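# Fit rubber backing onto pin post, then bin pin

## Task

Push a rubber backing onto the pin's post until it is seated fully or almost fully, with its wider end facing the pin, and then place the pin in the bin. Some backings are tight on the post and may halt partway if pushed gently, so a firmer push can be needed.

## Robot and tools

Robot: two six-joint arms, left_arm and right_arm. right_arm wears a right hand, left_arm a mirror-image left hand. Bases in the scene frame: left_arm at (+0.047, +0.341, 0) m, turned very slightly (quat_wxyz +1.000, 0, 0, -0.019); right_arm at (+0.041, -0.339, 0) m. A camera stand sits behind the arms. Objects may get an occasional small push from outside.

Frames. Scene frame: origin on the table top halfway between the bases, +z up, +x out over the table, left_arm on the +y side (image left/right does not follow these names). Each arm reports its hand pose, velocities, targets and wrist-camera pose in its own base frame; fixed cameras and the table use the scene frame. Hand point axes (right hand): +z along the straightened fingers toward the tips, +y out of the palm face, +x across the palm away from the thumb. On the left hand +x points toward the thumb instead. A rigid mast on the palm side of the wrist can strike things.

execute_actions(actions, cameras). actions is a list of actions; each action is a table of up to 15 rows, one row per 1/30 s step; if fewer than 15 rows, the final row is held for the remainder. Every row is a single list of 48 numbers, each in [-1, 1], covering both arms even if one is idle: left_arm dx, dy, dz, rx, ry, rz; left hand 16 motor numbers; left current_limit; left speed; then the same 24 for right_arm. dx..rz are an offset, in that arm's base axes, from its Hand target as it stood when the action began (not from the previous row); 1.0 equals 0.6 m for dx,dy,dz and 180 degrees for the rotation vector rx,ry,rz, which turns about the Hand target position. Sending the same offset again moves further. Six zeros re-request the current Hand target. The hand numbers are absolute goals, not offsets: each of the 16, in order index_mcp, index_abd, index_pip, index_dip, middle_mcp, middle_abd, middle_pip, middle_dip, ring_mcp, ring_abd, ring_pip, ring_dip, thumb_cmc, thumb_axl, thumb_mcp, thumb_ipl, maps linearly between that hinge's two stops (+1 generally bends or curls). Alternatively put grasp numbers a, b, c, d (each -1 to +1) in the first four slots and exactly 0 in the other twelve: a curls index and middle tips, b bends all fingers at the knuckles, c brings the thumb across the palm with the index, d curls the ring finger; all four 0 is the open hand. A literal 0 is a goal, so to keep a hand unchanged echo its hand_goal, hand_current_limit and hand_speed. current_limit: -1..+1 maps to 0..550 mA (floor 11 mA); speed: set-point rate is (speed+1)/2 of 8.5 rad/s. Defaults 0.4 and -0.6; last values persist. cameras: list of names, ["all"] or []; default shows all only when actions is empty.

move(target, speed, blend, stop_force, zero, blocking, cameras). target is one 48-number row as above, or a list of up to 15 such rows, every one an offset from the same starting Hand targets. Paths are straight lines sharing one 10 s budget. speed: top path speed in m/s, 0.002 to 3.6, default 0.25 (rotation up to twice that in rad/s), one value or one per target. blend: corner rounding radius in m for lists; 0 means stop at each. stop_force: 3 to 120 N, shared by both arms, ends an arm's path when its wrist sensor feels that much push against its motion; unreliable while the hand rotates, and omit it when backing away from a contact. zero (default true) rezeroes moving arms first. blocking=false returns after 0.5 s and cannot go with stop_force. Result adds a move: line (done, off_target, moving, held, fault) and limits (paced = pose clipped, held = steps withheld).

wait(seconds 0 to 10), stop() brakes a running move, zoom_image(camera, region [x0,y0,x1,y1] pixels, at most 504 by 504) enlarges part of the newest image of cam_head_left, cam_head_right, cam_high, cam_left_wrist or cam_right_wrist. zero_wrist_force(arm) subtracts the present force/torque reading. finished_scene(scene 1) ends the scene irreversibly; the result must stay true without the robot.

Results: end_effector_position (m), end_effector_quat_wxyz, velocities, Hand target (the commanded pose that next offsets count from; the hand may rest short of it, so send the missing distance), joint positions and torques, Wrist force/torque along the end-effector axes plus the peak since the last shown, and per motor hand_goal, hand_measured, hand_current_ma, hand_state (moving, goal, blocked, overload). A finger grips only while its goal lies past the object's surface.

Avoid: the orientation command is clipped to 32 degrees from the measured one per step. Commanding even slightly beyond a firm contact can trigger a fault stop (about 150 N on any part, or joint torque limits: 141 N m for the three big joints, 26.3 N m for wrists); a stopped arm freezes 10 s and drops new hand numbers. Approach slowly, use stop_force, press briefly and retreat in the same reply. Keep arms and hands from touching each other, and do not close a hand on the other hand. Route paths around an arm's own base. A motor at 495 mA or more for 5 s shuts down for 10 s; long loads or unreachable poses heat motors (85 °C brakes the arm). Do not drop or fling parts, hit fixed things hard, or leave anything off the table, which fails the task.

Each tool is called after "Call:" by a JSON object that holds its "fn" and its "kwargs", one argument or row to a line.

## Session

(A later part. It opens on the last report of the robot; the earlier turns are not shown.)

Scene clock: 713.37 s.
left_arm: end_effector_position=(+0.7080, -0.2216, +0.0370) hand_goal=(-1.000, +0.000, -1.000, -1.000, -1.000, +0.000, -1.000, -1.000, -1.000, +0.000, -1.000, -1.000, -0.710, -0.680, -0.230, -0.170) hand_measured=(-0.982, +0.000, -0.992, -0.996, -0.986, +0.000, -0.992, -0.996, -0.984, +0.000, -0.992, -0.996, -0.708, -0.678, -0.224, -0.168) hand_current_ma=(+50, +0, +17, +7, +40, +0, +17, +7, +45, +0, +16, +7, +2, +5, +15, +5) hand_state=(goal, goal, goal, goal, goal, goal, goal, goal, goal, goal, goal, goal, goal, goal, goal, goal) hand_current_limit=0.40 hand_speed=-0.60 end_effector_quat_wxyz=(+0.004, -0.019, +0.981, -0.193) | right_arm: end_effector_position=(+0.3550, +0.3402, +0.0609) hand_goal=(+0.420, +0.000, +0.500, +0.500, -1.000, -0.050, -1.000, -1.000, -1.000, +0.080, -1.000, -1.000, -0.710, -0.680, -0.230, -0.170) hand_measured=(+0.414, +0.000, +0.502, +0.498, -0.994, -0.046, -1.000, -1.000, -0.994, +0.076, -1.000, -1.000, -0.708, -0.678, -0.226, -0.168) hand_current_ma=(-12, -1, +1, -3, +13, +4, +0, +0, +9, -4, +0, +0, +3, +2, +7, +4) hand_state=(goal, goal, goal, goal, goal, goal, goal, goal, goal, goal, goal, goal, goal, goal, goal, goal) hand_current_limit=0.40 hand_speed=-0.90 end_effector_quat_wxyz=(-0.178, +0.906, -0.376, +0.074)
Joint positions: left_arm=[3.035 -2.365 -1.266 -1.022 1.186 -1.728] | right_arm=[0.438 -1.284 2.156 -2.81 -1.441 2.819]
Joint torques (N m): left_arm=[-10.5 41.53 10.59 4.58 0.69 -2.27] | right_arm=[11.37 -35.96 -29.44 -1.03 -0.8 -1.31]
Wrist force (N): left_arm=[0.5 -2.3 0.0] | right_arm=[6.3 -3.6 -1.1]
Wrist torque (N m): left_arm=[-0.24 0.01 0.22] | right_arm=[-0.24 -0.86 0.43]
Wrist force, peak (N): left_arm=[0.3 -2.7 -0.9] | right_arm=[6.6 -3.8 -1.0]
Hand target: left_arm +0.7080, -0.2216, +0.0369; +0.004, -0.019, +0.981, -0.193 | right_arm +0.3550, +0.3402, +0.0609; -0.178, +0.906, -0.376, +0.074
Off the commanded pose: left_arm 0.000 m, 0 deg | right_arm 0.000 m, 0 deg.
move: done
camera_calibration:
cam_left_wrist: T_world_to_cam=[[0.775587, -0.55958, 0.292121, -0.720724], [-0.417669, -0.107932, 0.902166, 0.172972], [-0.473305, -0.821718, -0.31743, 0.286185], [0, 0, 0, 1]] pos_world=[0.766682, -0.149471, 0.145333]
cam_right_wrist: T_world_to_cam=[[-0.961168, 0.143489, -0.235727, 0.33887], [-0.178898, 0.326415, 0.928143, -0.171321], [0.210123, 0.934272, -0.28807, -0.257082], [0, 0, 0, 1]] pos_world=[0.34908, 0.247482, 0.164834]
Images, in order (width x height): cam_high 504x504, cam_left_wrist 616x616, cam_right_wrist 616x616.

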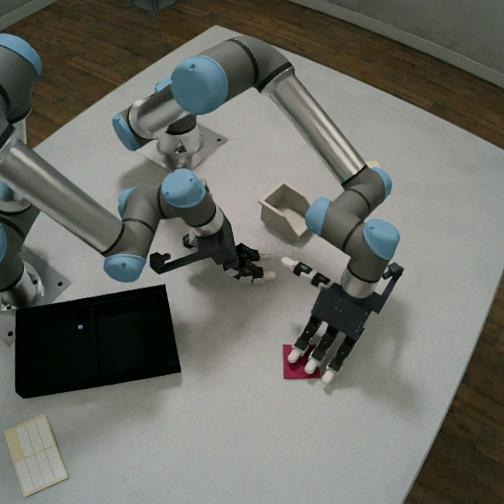

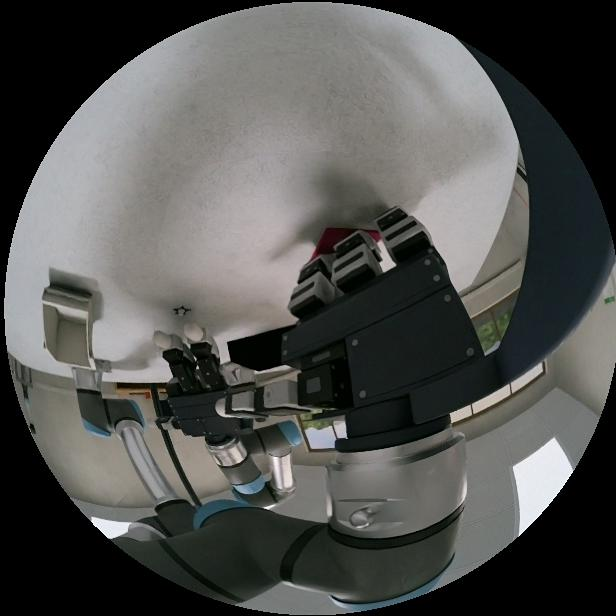

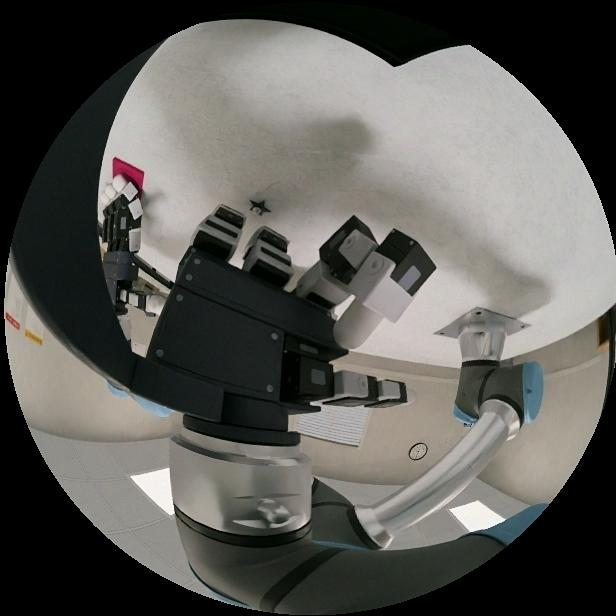

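Call:
{"fn": "move", "kwargs": {
  "target": [0,0,-0.05,0,0,0, -1,0,-1,-1,-1,0,-1,-1,-1,0,-1,-1,-0.71,-0.68,-0.23,-0.17, 0.4,-0.6, 0,0,0,0,0,0, 0.42,0.0,0.5,0.5,-1,-0.05,-1,-1,-1,0.08,-1,-1,-0.71,-0.68,-0.23,-0.17,0.4,-0.9],
  "speed": 0.015,
  "stop_force": 40,
  "cameras": ["cam_high","cam_right_wrist"]
}}

Scene clock: 715.90 s.
left_arm: end_effector_position=(+0.7082, -0.2216, +0.0264) hand_goal=(-1.000, +0.000, -1.000, -1.000, -1.000, +0.000, -1.000, -1.000, -1.000, +0.000, -1.000, -1.000, -0.710, -0.680, -0.230, -0.170) hand_measured=(-1.002, -0.004, -1.002, -0.996, -1.002, -0.004, -1.002, -0.996, -0.984, +0.000, -0.992, -0.996, -0.708, -0.678, -0.224, -0.168) hand_current_ma=(-4, -7, -2, +6, -4, -8, -2, +7, +45, +0, +16, +7, +2, +5, +15, +5) hand_state=(goal, goal, goal, goal, goal, goal, goal, goal, goal, goal, goal, goal, goal, goal, goal, goal) hand_current_limit=0.40 hand_speed=-0.60 end_effector_quat_wxyz=(+0.004, -0.019, +0.981, -0.193) | right_arm: end_effector_position=(+0.3550, +0.3402, +0.0609) hand_goal=(+0.420, +0.000, +0.500, +0.500, -1.000, -0.050, -1.000, -1.000, -1.000, +0.080, -1.000, -1.000, -0.710, -0.680, -0.230, -0.170) hand_measured=(+0.414, +0.000, +0.502, +0.498, -0.994, -0.046, -1.000, -1.000, -0.994, +0.076, -1.000, -1.000, -0.708, -0.678, -0.226, -0.168) hand_current_ma=(-12, -1, +1, -3, +13, +4, +0, +0, +9, -4, +0, +0, +3, +2, +7, +4) hand_state=(goal, goal, goal, goal, goal, goal, goal, goal, goal, goal, goal, goal, goal, goal, goal, goal) hand_current_limit=0.40 hand_speed=-0.90 end_effector_quat_wxyz=(-0.178, +0.906, -0.376, +0.074)
Joint positions: left_arm=[3.035 -2.378 -1.273 -1.001 1.186 -1.728] | right_arm=[0.438 -1.284 2.156 -2.81 -1.441 2.819]
Joint torques (N m): left_arm=[-12.06 34.82 18.86 -1.02 4.83 -2.12] | right_arm=[11.45 -36.34 -28.72 -0.95 -0.99 -1.33]
Wrist force (N): left_arm=[1.5 -13.2 -38.3] | right_arm=[6.5 -3.5 -0.8]
Wrist torque (N m): left_arm=[5.03 0.15 0.41] | right_arm=[-0.25 -0.88 0.44]
Wrist force, peak (N): left_arm=[1.2 -12.9 -52.8] | right_arm=[6.6 -3.9 -1.1]
Hand target: left_arm +0.7082, -0.2216, +0.0264; +0.004, -0.019, +0.981, -0.193 (not the last commanded pose) | right_arm +0.3550, +0.3402, +0.0609; -0.178, +0.906, -0.376, +0.074
Off the commanded pose: left_arm 0.019 m, 0 deg | right_arm 0.000 m, 0 deg.
move: contact (left_arm)
camera_calibration:
cam_right_wrist: T_world_to_cam=[[-0.961168, 0.143489, -0.235727, 0.33887], [-0.178898, 0.326415, 0.928143, -0.171321], [0.210123, 0.934272, -0.28807, -0.257082], [0, 0, 0, 1]] pos_world=[0.34908, 0.247482, 0.164834]
Images, in order (width x height): cam_high 504x504, cam_right_wrist 616x616.

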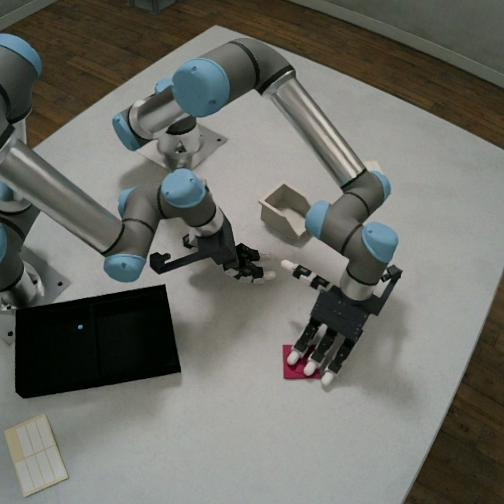

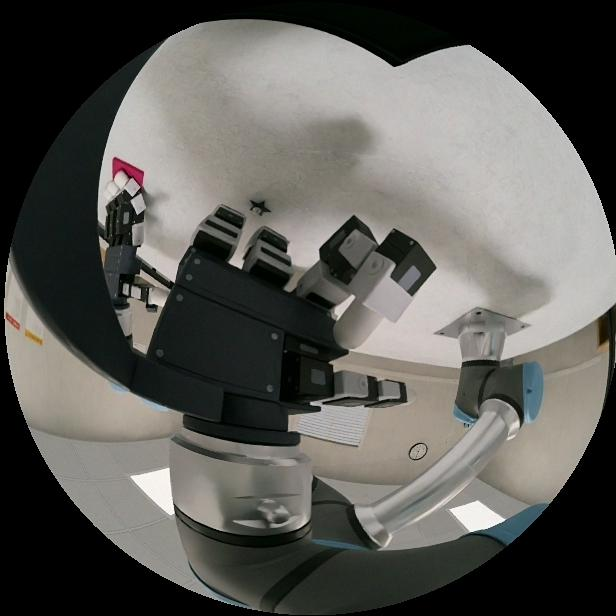

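Call:
{"fn": "move", "kwargs": {
  "target": [
    [0,0,0.1,0,0,0, -1,0,-1,-1,-1,0,-1,-1,-1,0,-1,-1,-0.71,-0.68,-0.23,-0.17, 0.4,-0.6, 0,0,0,0,0,0, 0.42,0.0,0.5,0.5,-1,-0.05,-1,-1,-1,0.08,-1,-1,-0.71,-0.68,-0.23,-0.17,0.4,-0.9],
    [0.255,-0.0725,0.1,0,0,-0.3056, -1,0,-1,-1,-1,0,-1,-1,-1,0,-1,-1,-0.71,-0.68,-0.23,-0.17, 0.4,-0.6, 0,0,0,0,0,0, 0.42,0.0,0.5,0.5,-1,-0.05,-1,-1,-1,0.08,-1,-1,-0.71,-0.68,-0.23,-0.17,0.4,-0.9],
    [0.255,-0.0725,0.02,0,0,-0.3056, -1,0,-1,-1,-1,0,-1,-1,-1,0,-1,-1,-0.71,-0.68,-0.23,-0.17, 0.4,-0.6, 0,0,0,0,0,0, 0.42,0.0,0.5,0.5,-1,-0.05,-1,-1,-1,0.08,-1,-1,-0.71,-0.68,-0.23,-0.17,0.4,-0.9]
  ],
  "speed": 0.25,
  "blend": 0.01,
  "cameras": ["cam_high","cam_right_wrist"]
}}

Call:
{"fn": "zoom_image", "kwargs": {
  "camera": "cam_high",
  "region": [260, 320, 350, 400]
}}

Scene clock: 726.00 s.
left_arm: end_effector_position=(+0.8524, -0.2631, +0.0824) hand_goal=(-1.000, +0.000, -1.000, -1.000, -1.000, +0.000, -1.000, -1.000, -1.000, +0.000, -1.000, -1.000, -0.710, -0.680, -0.230, -0.170) hand_measured=(-0.990, +0.000, -1.000, -0.996, -0.992, +0.000, -1.000, -0.996, -0.986, +0.000, -0.994, -0.996, -0.708, -0.678, -0.224, -0.168) hand_current_ma=(+22, +0, +1, +6, +17, +0, +1, +6, +39, +0, +14, +6, +4, +5, +15, +5) hand_state=(goal, goal, goal, goal, goal, goal, goal, goal, goal, goal, goal, goal, goal, goal, goal, goal) hand_current_limit=0.40 hand_speed=-0.60 end_effector_quat_wxyz=(-0.054, +0.425, +0.888, -0.170) | right_arm: end_effector_position=(+0.3550, +0.3402, +0.0609) hand_goal=(+0.420, +0.000, +0.500, +0.500, -1.000, -0.050, -1.000, -1.000, -1.000, +0.080, -1.000, -1.000, -0.710, -0.680, -0.230, -0.170) hand_measured=(+0.414, +0.000, +0.502, +0.498, -0.994, -0.046, -1.000, -1.000, -0.994, +0.076, -1.000, -1.000, -0.708, -0.678, -0.226, -0.168) hand_current_ma=(-12, -1, +1, -3, +13, +4, +0, +0, +9, -4, +0, +0, +3, +2, +7, +4) hand_state=(goal, goal, goal, goal, goal, goal, goal, goal, goal, goal, goal, goal, goal, goal, goal, goal) hand_current_limit=0.40 hand_speed=-0.90 end_effector_quat_wxyz=(-0.178, +0.906, -0.376, +0.074)
Joint positions: left_arm=[2.984 -2.841 -0.146 -1.932 1.277 -0.804] | right_arm=[0.438 -1.284 2.156 -2.81 -1.441 2.819]
Joint torques (N m): left_arm=[9.18 76.22 12.55 3.82 -2.17 -2.31] | right_arm=[12.77 -35.48 -29.11 -0.91 -1.11 -1.34]
Wrist force (N): left_arm=[0.3 -2.9 0.3] | right_arm=[6.3 -3.8 -0.9]
Wrist torque (N m): left_arm=[-0.34 0.03 0.21] | right_arm=[-0.27 -0.85 0.42]
Wrist force, peak (N): left_arm=[1.5 -13.2 -38.5] | right_arm=[6.6 -3.8 -1.1]
Hand target: left_arm +0.8524, -0.2631, +0.0824; -0.054, +0.425, +0.888, -0.170 (not the last commanded pose) | right_arm +0.3550, +0.3402, +0.0609; -0.178, +0.906, -0.376, +0.074
Off the commanded pose: left_arm 0.045 m, 4 deg | right_arm 0.000 m, 0 deg.
led back after a hold (left arm): the arm was led back toward your command in small steps, so it may still be short of it.
move: held (left_arm; a check stopped the path); path passed 2 of 3 targets; limits=held
pose unreachable (left arm): on one or more control steps of this call, first in action 0 (counted from 0), this arm could not follow its commanded pose, so it was not sent that pose on those steps. It may still have moved: this result reports where it is.
cause: moving toward the commanded pose would bring a part of the arm too close to another arm (a part of this arm just beyond joint 2 (shoulder lift) and a part of the right arm just beyond its joint 6 (wrist 3), 31 mm apart when this arm was first held).
camera_calibration:
cam_right_wrist: T_world_to_cam=[[-0.961168, 0.143489, -0.235727, 0.33887], [-0.178898, 0.326415, 0.928143, -0.171321], [0.210123, 0.934272, -0.28807, -0.257082], [0, 0, 0, 1]] pos_world=[0.34908, 0.247482, 0.164834]
Images, in order (width x height): cam_high 504x504, cam_right_wrist 616x616.

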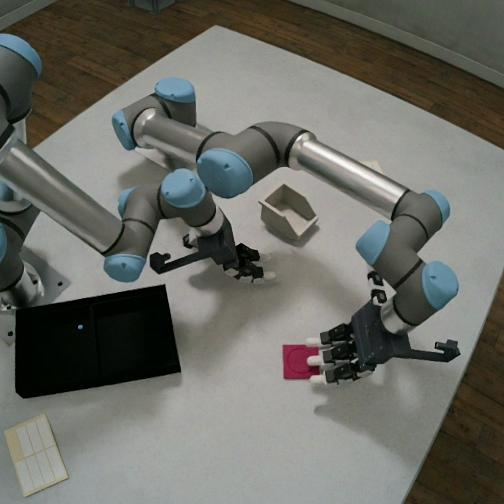

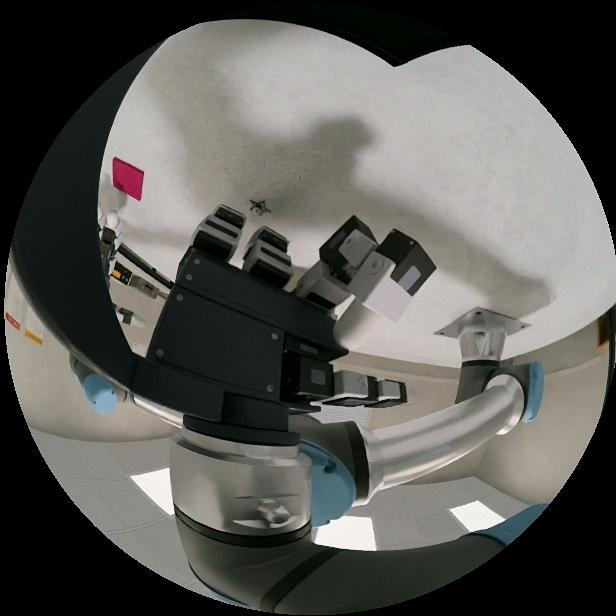

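Scaled by 5.600 from the camera's 504x504 image, which has a finer 720x720 frame.

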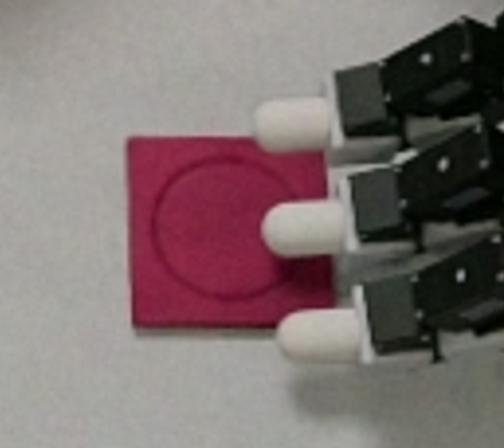

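Call:
{"fn": "move", "kwargs": {
  "target": [
    [-0.1105,0.0897,0,0,0,0.1589, -1,0,-1,-1,-1,0,-1,-1,-1,0,-1,-1,-0.71,-0.68,-0.23,-0.17, 0.4,-0.6, 0,0,0,0,0,0, 0.42,0.0,0.5,0.5,-1,-0.05,-1,-1,-1,0.08,-1,-1,-0.71,-0.68,-0.23,-0.17,0.4,-0.9],
    [-0.1105,0.0897,-0.07,0,0,0.1589, -1,0,-1,-1,-1,0,-1,-1,-1,0,-1,-1,-0.71,-0.68,-0.23,-0.17, 0.4,-0.6, 0,0,0,0,0,0, 0.42,0.0,0.5,0.5,-1,-0.05,-1,-1,-1,0.08,-1,-1,-0.71,-0.68,-0.23,-0.17,0.4,-0.9]
  ],
  "speed": 0.15,
  "blend": 0.0,
  "cameras": ["cam_high"]
}}

Call:
{"fn": "zoom_image", "kwargs": {
  "camera": "cam_high",
  "region": [260, 320, 350, 400]
}}

Scene clock: 729.53 s.
left_arm: end_effector_position=(+0.7861, -0.2092, +0.0405) hand_goal=(-1.000, +0.000, -1.000, -1.000, -1.000, +0.000, -1.000, -1.000, -1.000, +0.000, -1.000, -1.000, -0.710, -0.680, -0.230, -0.170) hand_measured=(-0.990, +0.000, -1.000, -0.996, -0.992, +0.000, -1.000, -0.996, -0.986, +0.000, -0.994, -0.996, -0.708, -0.678, -0.224, -0.168) hand_current_ma=(+22, +0, +1, +6, +17, +0, +1, +6, +39, +0, +14, +6, +4, +5, +15, +5) hand_state=(goal, goal, goal, goal, goal, goal, goal, goal, goal, goal, goal, goal, goal, goal, goal, goal) hand_current_limit=0.40 hand_speed=-0.60 end_effector_quat_wxyz=(-0.010, +0.193, +0.965, -0.178) | right_arm: end_effector_position=(+0.3550, +0.3402, +0.0609) hand_goal=(+0.420, +0.000, +0.500, +0.500, -1.000, -0.050, -1.000, -1.000, -1.000, +0.080, -1.000, -1.000, -0.710, -0.680, -0.230, -0.170) hand_measured=(+0.414, +0.000, +0.502, +0.498, -0.994, -0.046, -1.000, -1.000, -0.994, +0.076, -1.000, -1.000, -0.708, -0.678, -0.226, -0.168) hand_current_ma=(-12, -1, +1, -3, +13, +4, +0, +0, +9, -4, +0, +0, +3, +2, +7, +4) hand_state=(goal, goal, goal, goal, goal, goal, goal, goal, goal, goal, goal, goal, goal, goal, goal, goal) hand_current_limit=0.40 hand_speed=-0.90 end_effector_quat_wxyz=(-0.178, +0.906, -0.376, +0.074)
Joint positions: left_arm=[3.042 -2.504 -0.959 -1.307 1.218 -1.266] | right_arm=[0.438 -1.284 2.156 -2.81 -1.441 2.819]
Joint torques (N m): left_arm=[3.91 46.11 11.22 4.29 -1.47 -2.29] | right_arm=[11.83 -35.07 -29.59 -1.18 -0.96 -1.38]
Wrist force (N): left_arm=[0.1 -2.8 0.4] | right_arm=[6.4 -4.0 -1.2]
Wrist torque (N m): left_arm=[-0.31 0.08 0.21] | right_arm=[-0.28 -0.87 0.43]
Wrist force, peak (N): left_arm=[0.1 -3.2 -1.2] | right_arm=[6.7 -3.7 -1.1]
Hand target: left_arm +0.7861, -0.2093, +0.0404; -0.010, +0.193, +0.965, -0.178 | right_arm +0.3550, +0.3402, +0.0609; -0.178, +0.906, -0.376, +0.074
Off the commanded pose: left_arm 0.000 m, 0 deg | right_arm 0.000 m, 0 deg.
move: done
Images, in order (width x height): cam_high 504x504.

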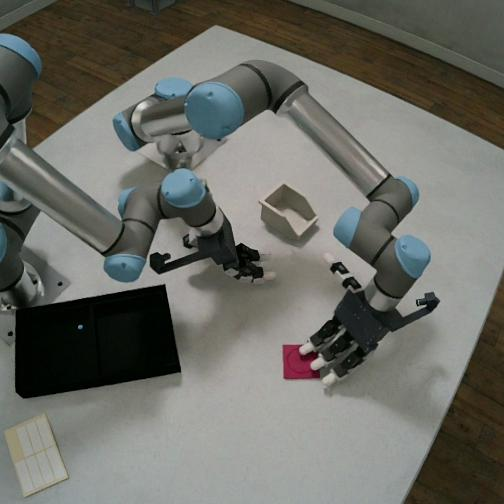

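Scaled by 5.600 from the camera's 504x504 image, which has a finer 720x720 frame.

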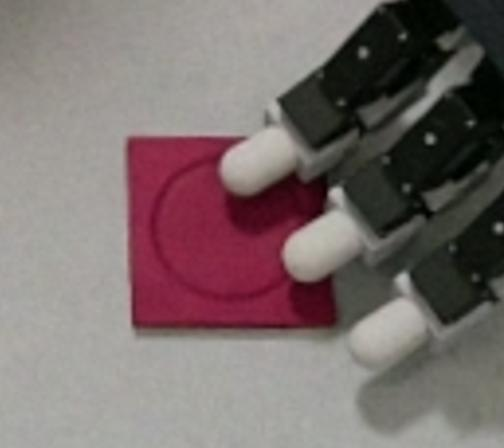

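Call:
{"fn": "move", "kwargs": {
  "target": [0,0,-0.05,0,0,0, -1,0,-1,-1,-1,0,-1,-1,-1,0,-1,-1,-0.71,-0.68,-0.23,-0.17, 0.4,-0.6, 0,0,0,0,0,0, 0.42,0.0,0.5,0.5,-1,-0.05,-1,-1,-1,0.08,-1,-1,-0.71,-0.68,-0.23,-0.17,0.4,-0.9],
  "speed": 0.015,
  "stop_force": 45
}}

Call:
{"fn": "move", "kwargs": {
  "target": [0,0,0,0,0,0, -1,0,-1,-1,-1,0,-1,-1,-1,0,-1,-1,-0.71,-0.68,-0.23,-0.17, 0.4,-0.6, 0.0027,0.0068,-0.0573,0,0,0, 0.42,0.0,0.5,0.5,-1,-0.05,-1,-1,-1,0.08,-1,-1,-0.71,-0.68,-0.23,-0.17,0.4,-0.9],
  "speed": 0.06,
  "cameras": ["cam_right_wrist"]
}}

Call:
{"fn": "zoom_image", "kwargs": {
  "camera": "cam_right_wrist",
  "region": [220, 190, 290, 260]
}}

Scene clock: 731.87 s.
left_arm: end_effector_position=(+0.7862, -0.2093, +0.0313) hand_goal=(-1.000, +0.000, -1.000, -1.000, -1.000, +0.000, -1.000, -1.000, -1.000, +0.000, -1.000, -1.000, -0.710, -0.680, -0.230, -0.170) hand_measured=(-1.004, -0.002, -1.004, -1.000, -0.996, -0.002, -1.000, -1.000, -0.986, +0.000, -0.994, -0.996, -0.708, -0.678, -0.224, -0.168) hand_current_ma=(-10, -3, -6, +0, +6, -2, +0, +0, +39, +0, +14, +6, +4, +5, +15, +5) hand_state=(goal, goal, goal, goal, goal, goal, goal, goal, goal, goal, goal, goal, goal, goal, goal, goal) hand_current_limit=0.40 hand_speed=-0.60 end_effector_quat_wxyz=(-0.010, +0.193, +0.965, -0.178) | right_arm: end_effector_position=(+0.3550, +0.3402, +0.0609) hand_goal=(+0.420, +0.000, +0.500, +0.500, -1.000, -0.050, -1.000, -1.000, -1.000, +0.080, -1.000, -1.000, -0.710, -0.680, -0.230, -0.170) hand_measured=(+0.414, +0.000, +0.502, +0.498, -0.994, -0.046, -1.000, -1.000, -0.994, +0.076, -1.000, -1.000, -0.708, -0.678, -0.226, -0.168) hand_current_ma=(-12, -1, +1, -3, +13, +4, +0, +0, +9, -4, +0, +0, +3, +2, +7, +4) hand_state=(goal, goal, goal, goal, goal, goal, goal, goal, goal, goal, goal, goal, goal, goal, goal, goal) hand_current_limit=0.40 hand_speed=-0.90 end_effector_quat_wxyz=(-0.178, +0.906, -0.376, +0.074)
Joint positions: left_arm=[3.042 -2.512 -0.967 -1.29 1.218 -1.266] | right_arm=[0.438 -1.284 2.156 -2.81 -1.441 2.819]
Joint torques (N m): left_arm=[-13.06 35.27 18.21 0.31 3.83 -2] | right_arm=[12.04 -36.25 -29.1 -1.15 -1.16 -1.41]
Wrist force (N): left_arm=[0.5 -12.3 -44.7] | right_arm=[6.6 -3.8 -1.0]
Wrist torque (N m): left_arm=[5.86 1.08 0.06] | right_arm=[-0.28 -0.90 0.45]
Wrist force, peak (N): left_arm=[0.2 -11.2 -56.9] | right_arm=[6.6 -3.8 -1.0]
Hand target: left_arm +0.7862, -0.2093, +0.0313; -0.010, +0.193, +0.965, -0.178 (not the last commanded pose) | right_arm +0.3550, +0.3402, +0.0609; -0.178, +0.906, -0.376, +0.074
Off the commanded pose: left_arm 0.021 m, 0 deg | right_arm 0.000 m, 0 deg.
move: contact (left_arm)

Scene clock: 732.93 s.
left_arm: end_effector_position=(+0.7862, -0.2093, +0.0313) hand_goal=(-1.000, +0.000, -1.000, -1.000, -1.000, +0.000, -1.000, -1.000, -1.000, +0.000, -1.000, -1.000, -0.710, -0.680, -0.230, -0.170) hand_measured=(-1.004, -0.002, -1.004, -1.000, -0.996, -0.002, -1.000, -1.000, -0.986, +0.000, -0.994, -0.996, -0.708, -0.678, -0.224, -0.168) hand_current_ma=(-10, -3, -6, +0, +6, -2, +0, +0, +39, +0, +14, +6, +4, +5, +15, +5) hand_state=(goal, goal, goal, goal, goal, goal, goal, goal, goal, goal, goal, goal, goal, goal, goal, goal) hand_current_limit=0.40 hand_speed=-0.60 end_effector_quat_wxyz=(-0.010, +0.193, +0.965, -0.178) | right_arm: end_effector_position=(+0.3566, +0.3443, +0.0266) hand_goal=(+0.420, +0.000, +0.500, +0.500, -1.000, -0.050, -1.000, -1.000, -1.000, +0.080, -1.000, -1.000, -0.710, -0.680, -0.230, -0.170) hand_measured=(+0.414, +0.000, +0.502, +0.498, -0.994, -0.046, -1.000, -1.000, -0.994, +0.076, -1.000, -1.000, -0.708, -0.678, -0.226, -0.168) hand_current_ma=(-12, -1, +1, -3, +13, +4, +0, +0, +10, -4, +0, +0, +3, +2, +7, +4) hand_state=(goal, goal, goal, goal, goal, goal, goal, goal, goal, goal, goal, goal, goal, goal, goal, goal) hand_current_limit=0.40 hand_speed=-0.90 end_effector_quat_wxyz=(-0.178, +0.906, -0.376, +0.074)
Joint positions: left_arm=[3.042 -2.512 -0.967 -1.29 1.218 -1.266] | right_arm=[0.444 -1.199 2.167 -2.907 -1.444 2.825]
Joint torques (N m): left_arm=[-14.67 35.45 18.64 1.34 3.75 -1.95] | right_arm=[13.91 -23.13 0.08 -4.7 -1.07 1.59]
Wrist force (N): left_arm=[0.5 -12.3 -44.6] | right_arm=[6.4 -3.9 -0.9]
Wrist torque (N m): left_arm=[5.86 1.09 0.06] | right_arm=[-0.28 -0.87 0.41]
Wrist force, peak (N): left_arm=[0.3 -12.4 -44.9] | right_arm=[6.6 -3.7 -0.9]
Hand target: left_arm +0.7862, -0.2093, +0.0313; -0.010, +0.193, +0.965, -0.178 | right_arm +0.3566, +0.3443, +0.0265; -0.178, +0.906, -0.376, +0.074
Off the commanded pose: left_arm 0.000 m, 0 deg | right_arm 0.000 m, 0 deg.
move: done
camera_calibration:
cam_right_wrist: T_world_to_cam=[[-0.961168, 0.143489, -0.235727, 0.331734], [-0.178898, 0.326415, 0.928143, -0.140538], [0.210123, 0.934272, -0.28807, -0.271129], [0, 0, 0, 1]] pos_world=[0.35068, 0.251582, 0.130534]
Images, in order (width x height): cam_right_wrist 616x616.

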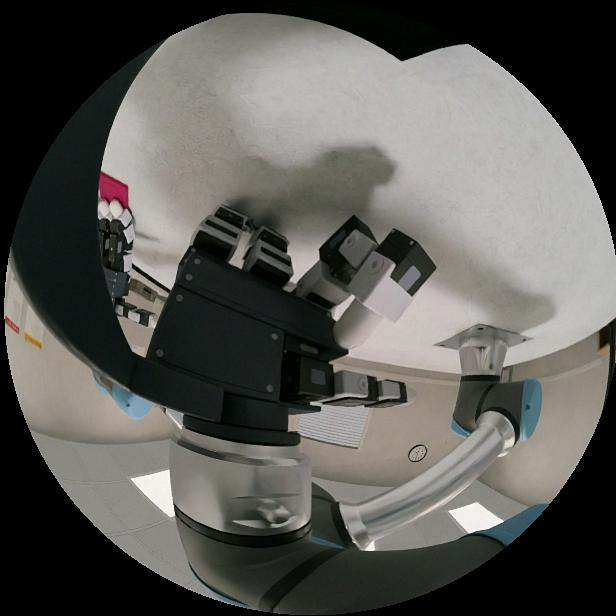

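Scaled by 7.200 from the camera's 616x616 image, which has a finer 880x880 frame.

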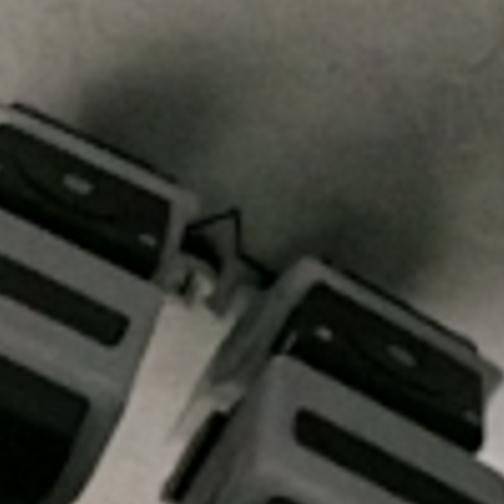

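Call:
{"fn": "move", "kwargs": {
  "target": [
    [0,0,0.46,0,0,0, -1,0,-1,-1,-1,0,-1,-1,-1,0,-1,-1,-0.71,-0.68,-0.23,-0.17, 0.4,-0.6, 0,0,0,0,0,0, 0.42,0.0,0.5,0.5,-1,0.15,-1,-1,-1,-0.15,-1,-1,-0.71,-0.68,-0.23,-0.17,0.4,-0.9],
    [-0.091,0.009,0.46,0,0,0.0639, -1,0,-1,-1,0.42,0,0.5,0.5,-1,0,-1,-1,-0.71,-0.68,-0.23,-0.17, 0.4,-0.2, 0,0,0,0,0,0, 0.42,0.0,0.5,0.5,-1,0.15,-1,-1,-1,-0.15,-1,-1,-0.71,-0.68,-0.23,-0.17,0.4,-0.9]
  ],
  "speed": 0.2,
  "cameras": ["cam_high","cam_right_wrist"]
}}

Call:
{"fn": "zoom_image", "kwargs": {
  "camera": "cam_right_wrist",
  "region": [220, 190, 290, 260]
}}

Scene clock: 742.93 s.
left_arm: end_effector_position=(+0.7316, -0.2039, +0.3073) hand_goal=(-1.000, +0.000, -1.000, -1.000, +0.420, +0.000, +0.500, +0.500, -1.000, +0.000, -1.000, -1.000, -0.710, -0.680, -0.230, -0.170) hand_measured=(-0.994, +0.000, -1.000, -1.000, +0.404, -0.002, +0.494, +0.498, -0.986, +0.000, -0.994, -0.996, -0.708, -0.678, -0.224, -0.168) hand_current_ma=(+14, +1, +0, +0, -42, -2, -12, -4, +39, +0, +14, +6, +4, +5, +15, +5) hand_state=(goal, goal, goal, goal, goal, goal, goal, goal, goal, goal, goal, goal, goal, goal, goal, goal) hand_current_limit=0.40 hand_speed=-0.20 end_effector_quat_wxyz=(+0.008, +0.095, +0.979, -0.178) | right_arm: end_effector_position=(+0.3566, +0.3443, +0.0265) hand_goal=(+0.420, +0.000, +0.500, +0.500, -1.000, +0.150, -1.000, -1.000, -1.000, -0.150, -1.000, -1.000, -0.710, -0.680, -0.230, -0.170) hand_measured=(+0.414, +0.000, +0.502, +0.498, -0.994, +0.084, -1.000, -1.000, -0.994, -0.062, -1.000, -1.000, -0.708, -0.678, -0.226, -0.168) hand_current_ma=(-12, -1, +1, -3, +13, -175, +0, +0, +12, +257, +0, +0, +3, +2, +7, +4) hand_state=(goal, goal, goal, goal, goal, blocked, goal, goal, goal, blocked, goal, goal, goal, goal, goal, goal) hand_current_limit=0.40 hand_speed=-0.90 end_effector_quat_wxyz=(-0.178, +0.906, -0.376, +0.074)
Joint positions: left_arm=[3.045 -2.263 -0.72 -1.712 1.214 -1.477] | right_arm=[0.444 -1.199 2.167 -2.907 -1.444 2.825]
Joint torques (N m): left_arm=[9.1 61.8 11.91 4.28 -0.77 -2.45] | right_arm=[13.19 -23.86 -0.38 -4.49 -0.88 1.61]
Wrist force (N): left_arm=[-0.4 -3.8 1.3] | right_arm=[6.2 -3.6 -1.1]
Wrist torque (N m): left_arm=[-0.46 0.15 0.18] | right_arm=[-0.22 -0.85 0.40]
Wrist force, peak (N): left_arm=[0.5 -12.3 -45.0] | right_arm=[6.6 -3.9 -1.1]
Hand target: left_arm +0.7316, -0.2039, +0.3073; +0.008, +0.095, +0.979, -0.178 | right_arm +0.3566, +0.3443, +0.0265; -0.178, +0.906, -0.376, +0.074
Off the commanded pose: left_arm 0.000 m, 0 deg | right_arm 0.000 m, 0 deg.
move: done
camera_calibration:
cam_right_wrist: T_world_to_cam=[[-0.961168, 0.143489, -0.235727, 0.33171], [-0.178898, 0.326415, 0.928143, -0.140445], [0.210123, 0.934272, -0.28807, -0.271158], [0, 0, 0, 1]] pos_world=[0.35068, 0.251582, 0.130434]
Images, in order (width x height): cam_high 504x504, cam_right_wrist 616x616.

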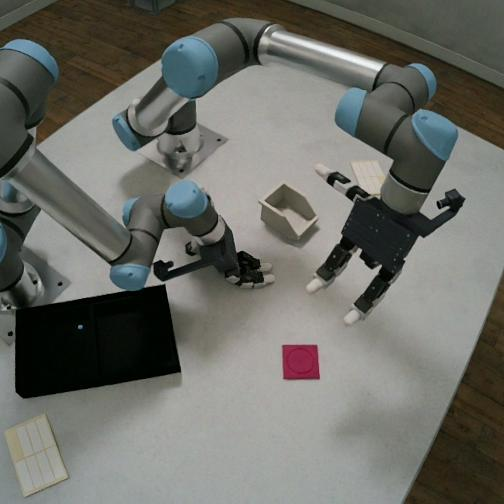

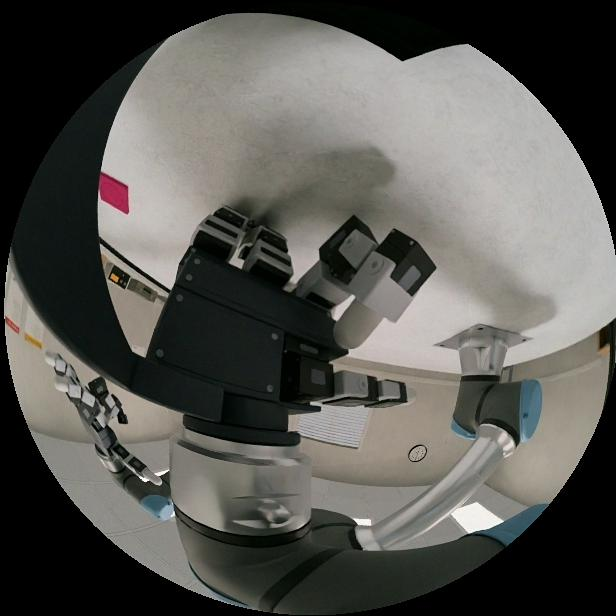

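Scaled by 7.200 from the camera's 616x616 image, which has a finer 880x880 frame.

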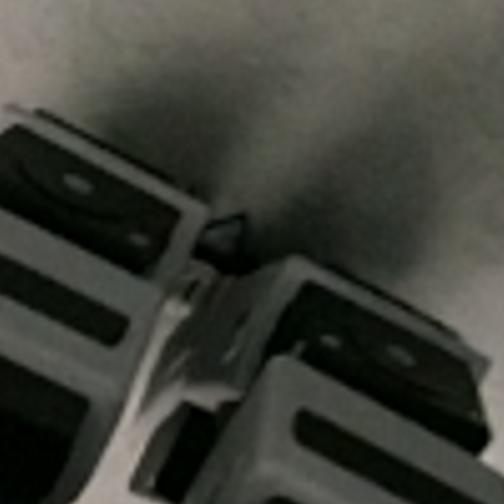

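Call:
{"fn": "move", "kwargs": {
  "target": [
    [0,0,0,0,0,0, -1,0,-1,-1,0.42,0,0.5,0.5,-1,0,-1,-1,-0.71,-0.68,-0.23,-0.17, 0.4,-0.2, 0,0,0.0975,0,0,0, 0.42,0.0,0.5,0.5,-1,0.15,-1,-1,-1,-0.15,-1,-1,-0.71,-0.68,-0.23,-0.17,0.4,-0.9],
    [0,0,0,0,0,0, -1,0,-1,-1,0.42,0,0.5,0.5,-1,0,-1,-1,-0.71,-0.68,-0.23,-0.17, 0.4,-0.2, 0.509,-0.342,0.0975,0,0,0.2417, 0.42,0.0,0.5,0.5,-1,0.15,-1,-1,-1,-0.15,-1,-1,-0.71,-0.68,-0.23,-0.17,0.4,-0.9],
    [0,0,0,0,0,0, -1,0,-1,-1,0.42,0,0.5,0.5,-1,0,-1,-1,-0.71,-0.68,-0.23,-0.17, 0.4,-0.2, 0.509,-0.342,0.04,0,0,0.2417, 0.42,0.0,0.5,0.5,-1,0.15,-1,-1,-1,-0.15,-1,-1,-0.71,-0.68,-0.23,-0.17,0.4,-0.9]
  ],
  "speed": [0.06,0.2,0.08],
  "blend": [0.01,0.0,0.0],
  "cameras": ["cam_high","cam_right_wrist","cam_left_wrist"]
}}

Call:
{"fn": "zoom_image", "kwargs": {
  "camera": "cam_right_wrist",
  "region": [190, 160, 300, 270]
}}

Call:
{"fn": "zoom_image", "kwargs": {
  "camera": "cam_high",
  "region": [260, 320, 350, 400]
}}

Scene clock: 747.70 s.
left_arm: end_effector_position=(+0.7316, -0.2039, +0.3073) hand_goal=(-1.000, +0.000, -1.000, -1.000, +0.420, +0.000, +0.500, +0.500, -1.000, +0.000, -1.000, -1.000, -0.710, -0.680, -0.230, -0.170) hand_measured=(-0.994, +0.000, -1.000, -1.000, +0.404, -0.002, +0.494, +0.498, -0.986, +0.000, -0.994, -0.996, -0.708, -0.678, -0.224, -0.168) hand_current_ma=(+14, +1, +0, +0, -42, -2, -12, -4, +39, +0, +14, +6, +4, +5, +15, +5) hand_state=(goal, goal, goal, goal, goal, goal, goal, goal, goal, goal, goal, goal, goal, goal, goal, goal) hand_current_limit=0.40 hand_speed=-0.20 end_effector_quat_wxyz=(+0.008, +0.095, +0.979, -0.178) | right_arm: end_effector_position=(+0.6620, +0.1391, +0.0506) hand_goal=(+0.420, +0.000, +0.500, +0.500, -1.000, +0.150, -1.000, -1.000, -1.000, -0.150, -1.000, -1.000, -0.710, -0.680, -0.230, -0.170) hand_measured=(+0.414, +0.000, +0.502, +0.498, -0.994, +0.084, -1.000, -1.000, -0.992, -0.062, -1.000, -1.000, -0.708, -0.678, -0.226, -0.168) hand_current_ma=(-12, -1, +1, -3, +13, -175, +0, +0, +15, +257, +0, +0, +3, +2, +7, +4) hand_state=(goal, goal, goal, goal, goal, blocked, goal, goal, goal, blocked, goal, goal, goal, goal, goal, goal) hand_current_limit=0.40 hand_speed=-0.90 end_effector_quat_wxyz=(-0.193, +0.981, -0.013, +0.002)
Joint positions: left_arm=[3.045 -2.263 -0.72 -1.712 1.214 -1.477] | right_arm=[-0.005 -0.934 1.498 -2.143 -1.183 1.595]
Joint torques (N m): left_arm=[7.32 52.66 12.95 1.81 0.12 -2.31] | right_arm=[-6.65 -40.22 -6.58 -4.23 -0.85 1.53]
Wrist force (N): left_arm=[-0.4 -3.7 1.3] | right_arm=[5.9 -3.6 -0.8]
Wrist torque (N m): left_arm=[-0.45 0.16 0.18] | right_arm=[-0.26 -0.82 0.49]
Wrist force, peak (N): left_arm=[-0.4 -4.0 1.4] | right_arm=[6.4 -4.1 -1.8]
Hand target: left_arm +0.7316, -0.2039, +0.3073; +0.008, +0.095, +0.979, -0.178 | right_arm +0.6620, +0.1391, +0.0505; -0.193, +0.981, -0.013, +0.002
Off the commanded pose: left_arm 0.000 m, 0 deg | right_arm 0.000 m, 0 deg.
move: done
camera_calibration:
cam_left_wrist: T_world_to_cam=[[0.616652, -0.724239, 0.308575, -0.730422], [-0.480173, -0.0354114, 0.876459, 0.0092997], [-0.623838, -0.688639, -0.369597, 0.550921], [0, 0, 0, 1]] pos_world=[0.798567, -0.149285, 0.420858]
cam_right_wrist: T_world_to_cam=[[-0.79587, -0.557678, -0.235768, 0.648466], [-0.354513, 0.113547, 0.928131, 0.104685], [-0.490828, 0.822254, -0.288073, 0.342996], [0, 0, 0, 1]] pos_world=[0.721558, 0.0677187, 0.154534]
Images, in order (width x height): cam_high 504x504, cam_left_wrist 616x616, cam_right_wrist 616x616.

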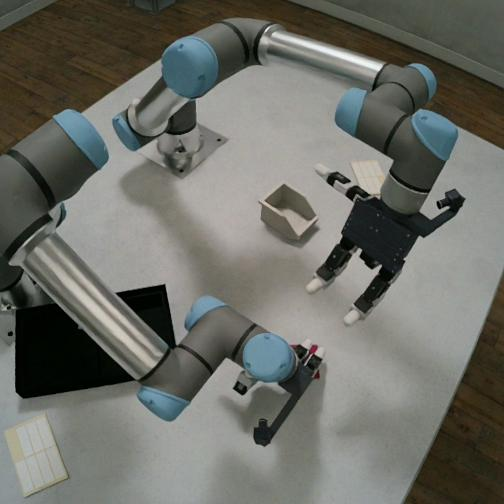

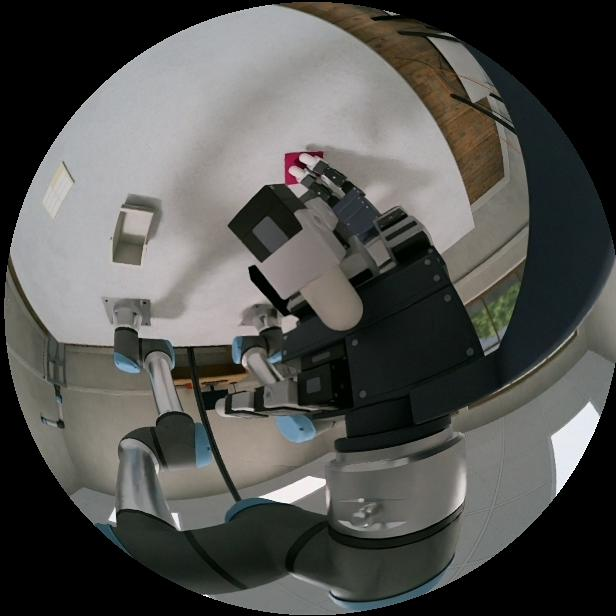

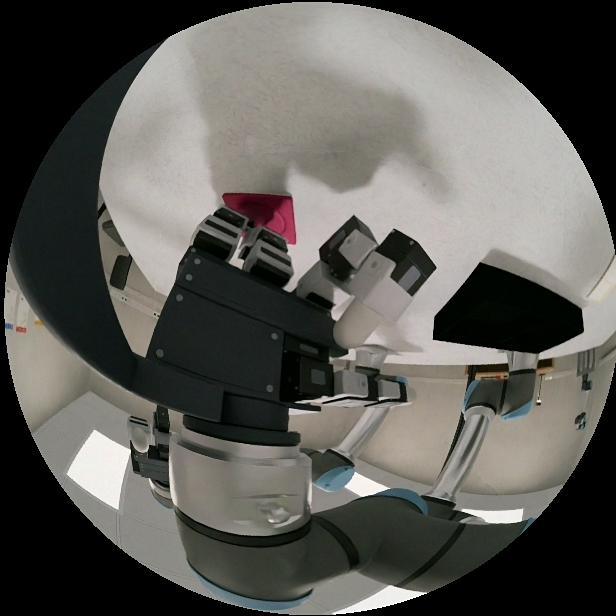

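Scaled by 4.582 from the camera's 616x616 image, which has a finer 880x880 frame.

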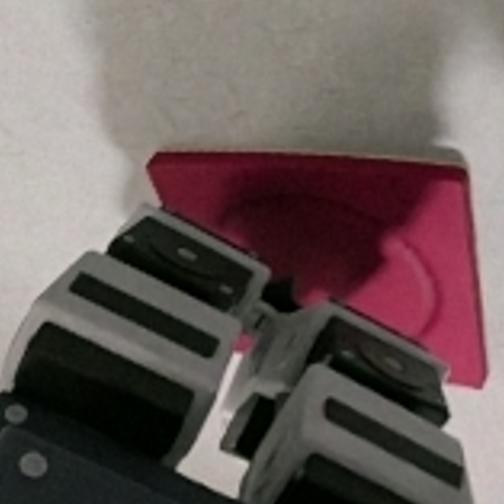

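Scaled by 5.600 from the camera's 504x504 image, which has a finer 720x720 frame.

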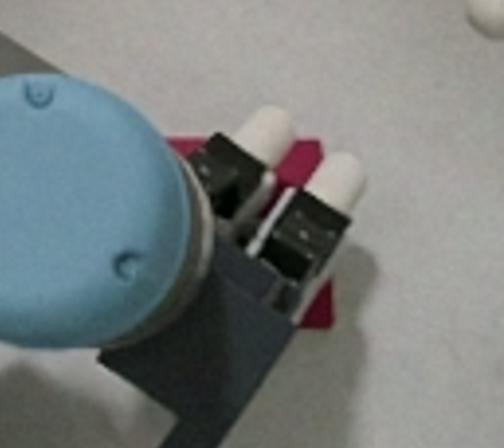

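Call:
{"fn": "move", "kwargs": {
  "target": [0,0,0,0,0,0, -1,0,-1,-1,0.42,0,0.5,0.5,-1,0,-1,-1,-0.71,-0.68,-0.23,-0.17, 0.4,-0.2, -0.0083,0,-0.0297,0,0,0, 0.42,0.0,0.5,0.5,-1,0.15,-1,-1,-1,-0.15,-1,-1,-0.71,-0.68,-0.23,-0.17,0.4,-0.9],
  "speed": 0.03,
  "stop_force": 8,
  "cameras": ["cam_right_wrist"]
}}

Call:
{"fn": "zoom_image", "kwargs": {
  "camera": "cam_right_wrist",
  "region": [190, 160, 300, 270]
}}

Scene clock: 749.93 s.
left_arm: end_effector_position=(+0.7316, -0.2039, +0.3073) hand_goal=(-1.000, +0.000, -1.000, -1.000, +0.420, +0.000, +0.500, +0.500, -1.000, +0.000, -1.000, -1.000, -0.710, -0.680, -0.230, -0.170) hand_measured=(-0.994, +0.000, -1.000, -1.000, +0.404, -0.002, +0.494, +0.498, -0.986, +0.000, -0.994, -0.996, -0.708, -0.678, -0.224, -0.168) hand_current_ma=(+14, +1, +0, +0, -42, -2, -12, -4, +39, +0, +14, +6, +4, +5, +15, +5) hand_state=(goal, goal, goal, goal, goal, goal, goal, goal, goal, goal, goal, goal, goal, goal, goal, goal) hand_current_limit=0.40 hand_speed=-0.20 end_effector_quat_wxyz=(+0.008, +0.095, +0.979, -0.178) | right_arm: end_effector_position=(+0.6570, +0.1391, +0.0327) hand_goal=(+0.420, +0.000, +0.500, +0.500, -1.000, +0.150, -1.000, -1.000, -1.000, -0.150, -1.000, -1.000, -0.710, -0.680, -0.230, -0.170) hand_measured=(+0.414, +0.000, +0.502, +0.498, -1.000, +0.084, -1.000, -1.000, -1.000, -0.062, -1.000, -1.000, -0.708, -0.678, -0.226, -0.168) hand_current_ma=(-12, -1, +1, -3, +0, -175, +0, +0, +0, +257, +0, +0, +3, +2, +7, +4) hand_state=(goal, goal, goal, goal, goal, blocked, goal, goal, goal, blocked, goal, goal, goal, goal, goal, goal) hand_current_limit=0.40 hand_speed=-0.90 end_effector_quat_wxyz=(-0.193, +0.981, -0.013, +0.002)
Joint positions: left_arm=[3.045 -2.263 -0.72 -1.712 1.214 -1.477] | right_arm=[-0.005 -0.92 1.528 -2.188 -1.183 1.595]
Joint torques (N m): left_arm=[7.42 48.37 12.81 1.8 0.23 -2.27] | right_arm=[7 -35.23 -3.28 -3.43 -0.84 -1.15]
Wrist force (N): left_arm=[-0.2 -3.9 1.0] | right_arm=[6.9 -5.5 -4.7]
Wrist torque (N m): left_arm=[-0.45 0.13 0.20] | right_arm=[0.21 -0.59 0.51]
Wrist force, peak (N): left_arm=[-0.4 -3.9 1.5] | right_arm=[7.0 -5.4 -4.9]
Hand target: left_arm +0.7316, -0.2039, +0.3073; +0.008, +0.095, +0.979, -0.178 | right_arm +0.6570, +0.1391, +0.0327; -0.193, +0.981, -0.013, +0.002
Off the commanded pose: left_arm 0.000 m, 0 deg | right_arm 0.000 m, 0 deg.
move: done
camera_calibration:
cam_right_wrist: T_world_to_cam=[[-0.795889, -0.557672, -0.235716, 0.640329], [-0.354469, 0.113577, 0.928145, 0.119479], [-0.490828, 0.822254, -0.288072, 0.335303], [0, 0, 0, 1]] pos_world=[0.716558, 0.0678187, 0.136634]
Images, in order (width x height): cam_right_wrist 616x616.

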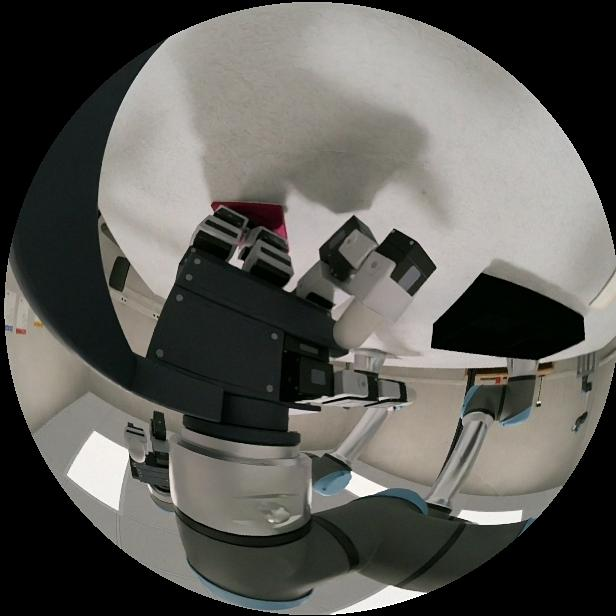

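Scaled by 4.582 from the camera's 616x616 image, which has a finer 880x880 frame.

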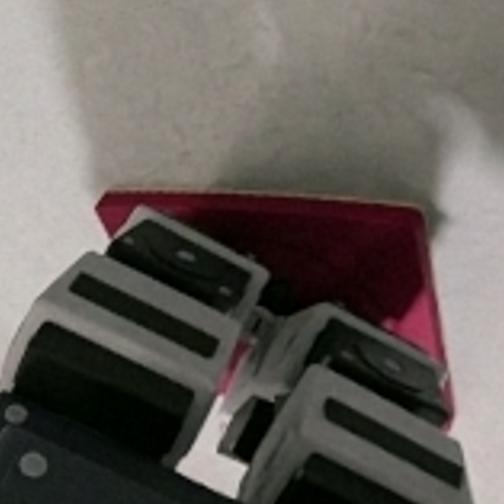

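Call:
{"fn": "move", "kwargs": {
  "target": [
    [0,0,0,0,0,0, -1,0,-1,-1,0.42,0,0.5,0.5,-1,0,-1,-1,-0.71,-0.68,-0.23,-0.17, 0.4,-0.2, 0,0,0,0,0,0, 0.42,0.0,0.5,0.5,-1,-0.05,-1,-1,-1,0.08,-1,-1,-0.71,-0.68,-0.23,-0.17,0.4,-0.9],
    [0,0,0,0,0,0, -1,0,-1,-1,0.42,0,0.5,0.5,-1,0,-1,-1,-0.71,-0.68,-0.23,-0.17, 0.4,-0.2, 0,-0.02,0.085,0,0,0, 0.42,0.0,0.5,0.5,-1,-0.05,-1,-1,-1,0.08,-1,-1,-0.71,-0.68,-0.23,-0.17,0.4,-0.9]
  ],
  "speed": 0.06,
  "cameras": ["cam_right_wrist"]
}}

Call:
{"fn": "zoom_image", "kwargs": {
  "camera": "cam_right_wrist",
  "region": [210, 140, 310, 240]
}}

Scene clock: 752.33 s.
left_arm: end_effector_position=(+0.7316, -0.2039, +0.3073) hand_goal=(-1.000, +0.000, -1.000, -1.000, +0.420, +0.000, +0.500, +0.500, -1.000, +0.000, -1.000, -1.000, -0.710, -0.680, -0.230, -0.170) hand_measured=(-0.994, +0.000, -1.000, -1.000, +0.404, -0.002, +0.494, +0.498, -0.986, +0.000, -0.994, -0.996, -0.708, -0.678, -0.224, -0.168) hand_current_ma=(+14, +1, +0, +0, -42, -2, -12, -4, +39, +0, +14, +6, +4, +5, +15, +5) hand_state=(goal, goal, goal, goal, goal, goal, goal, goal, goal, goal, goal, goal, goal, goal, goal, goal) hand_current_limit=0.40 hand_speed=-0.20 end_effector_quat_wxyz=(+0.008, +0.095, +0.979, -0.178) | right_arm: end_effector_position=(+0.6570, +0.1271, +0.0836) hand_goal=(+0.420, +0.000, +0.500, +0.500, -1.000, -0.050, -1.000, -1.000, -1.000, +0.080, -1.000, -1.000, -0.710, -0.680, -0.230, -0.170) hand_measured=(+0.414, +0.000, +0.502, +0.498, -0.994, -0.046, -1.000, -1.000, -0.994, +0.076, -1.000, -1.000, -0.708, -0.678, -0.226, -0.168) hand_current_ma=(-12, -1, +1, -3, +11, +4, +0, +0, +9, -4, +0, +0, +3, +2, +7, +4) hand_state=(goal, goal, goal, goal, goal, goal, goal, goal, goal, goal, goal, goal, goal, goal, goal, goal) hand_current_limit=0.40 hand_speed=-0.90 end_effector_quat_wxyz=(-0.193, +0.981, -0.013, +0.002)
Joint positions: left_arm=[3.045 -2.263 -0.72 -1.712 1.214 -1.477] | right_arm=[-0.022 -0.989 1.493 -2.076 -1.183 1.576]
Joint torques (N m): left_arm=[6.04 44.79 12.67 1.87 0.06 -2.38] | right_arm=[-11.58 -53.05 -34.57 -0.33 1.45 -1.27]
Wrist force (N): left_arm=[-0.5 -3.9 1.3] | right_arm=[6.1 -3.7 -1.2]
Wrist torque (N m): left_arm=[-0.47 0.18 0.17] | right_arm=[-0.24 -0.82 0.49]
Wrist force, peak (N): left_arm=[-0.2 -4.1 1.5] | right_arm=[6.9 -5.5 -5.0]
Hand target: left_arm +0.7316, -0.2039, +0.3073; +0.008, +0.095, +0.979, -0.178 | right_arm +0.6570, +0.1271, +0.0837; -0.193, +0.981, -0.013, +0.002
Off the commanded pose: left_arm 0.000 m, 0 deg | right_arm 0.000 m, 0 deg.
move: done
camera_calibration:
cam_right_wrist: T_world_to_cam=[[-0.795889, -0.557672, -0.235716, 0.645634], [-0.354469, 0.113577, 0.928145, 0.0735991], [-0.490828, 0.822254, -0.288072, 0.359833], [0, 0, 0, 1]] pos_world=[0.716558, 0.0558187, 0.187534]
Images, in order (width x height): cam_right_wrist 616x616.

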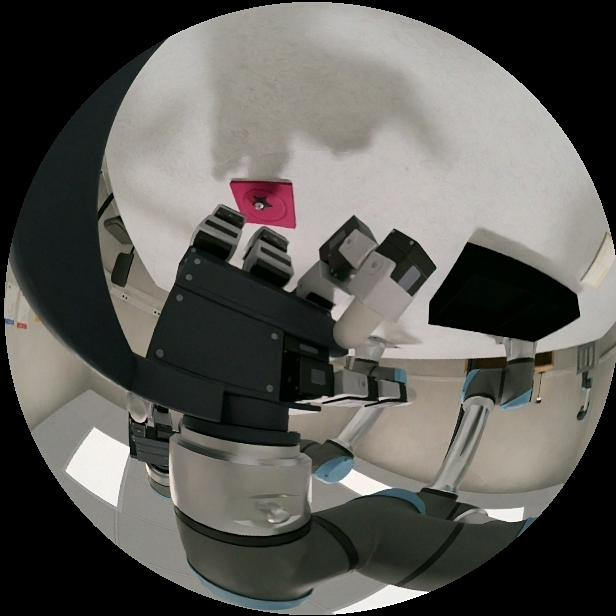

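Scaled by 5.040 from the camera's 616x616 image, which has a finer 880x880 frame.

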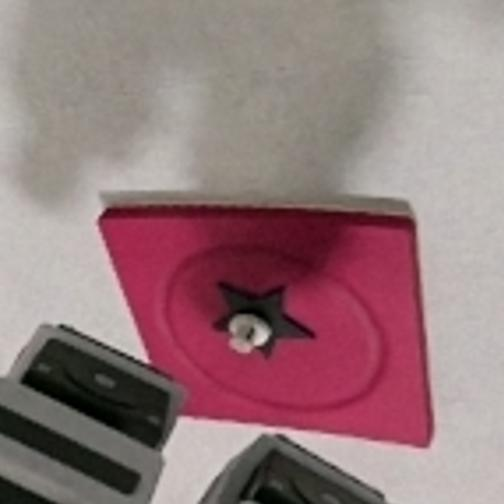

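Call:
{"fn": "zoom_image", "kwargs": {
  "camera": "cam_right_wrist",
  "region": [242, 186, 282, 226]
}}

Scaled by 12.600 from the camera's 616x616 image, which has a finer 880x880 frame.

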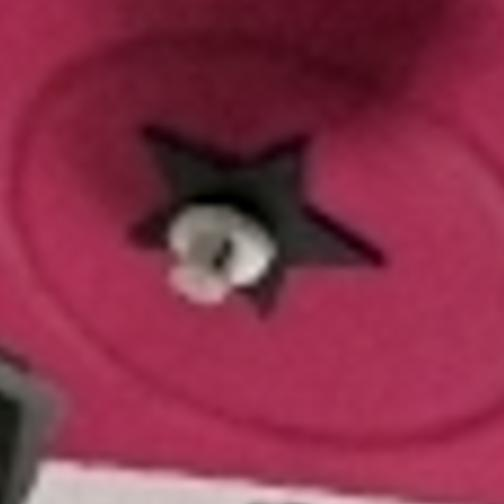

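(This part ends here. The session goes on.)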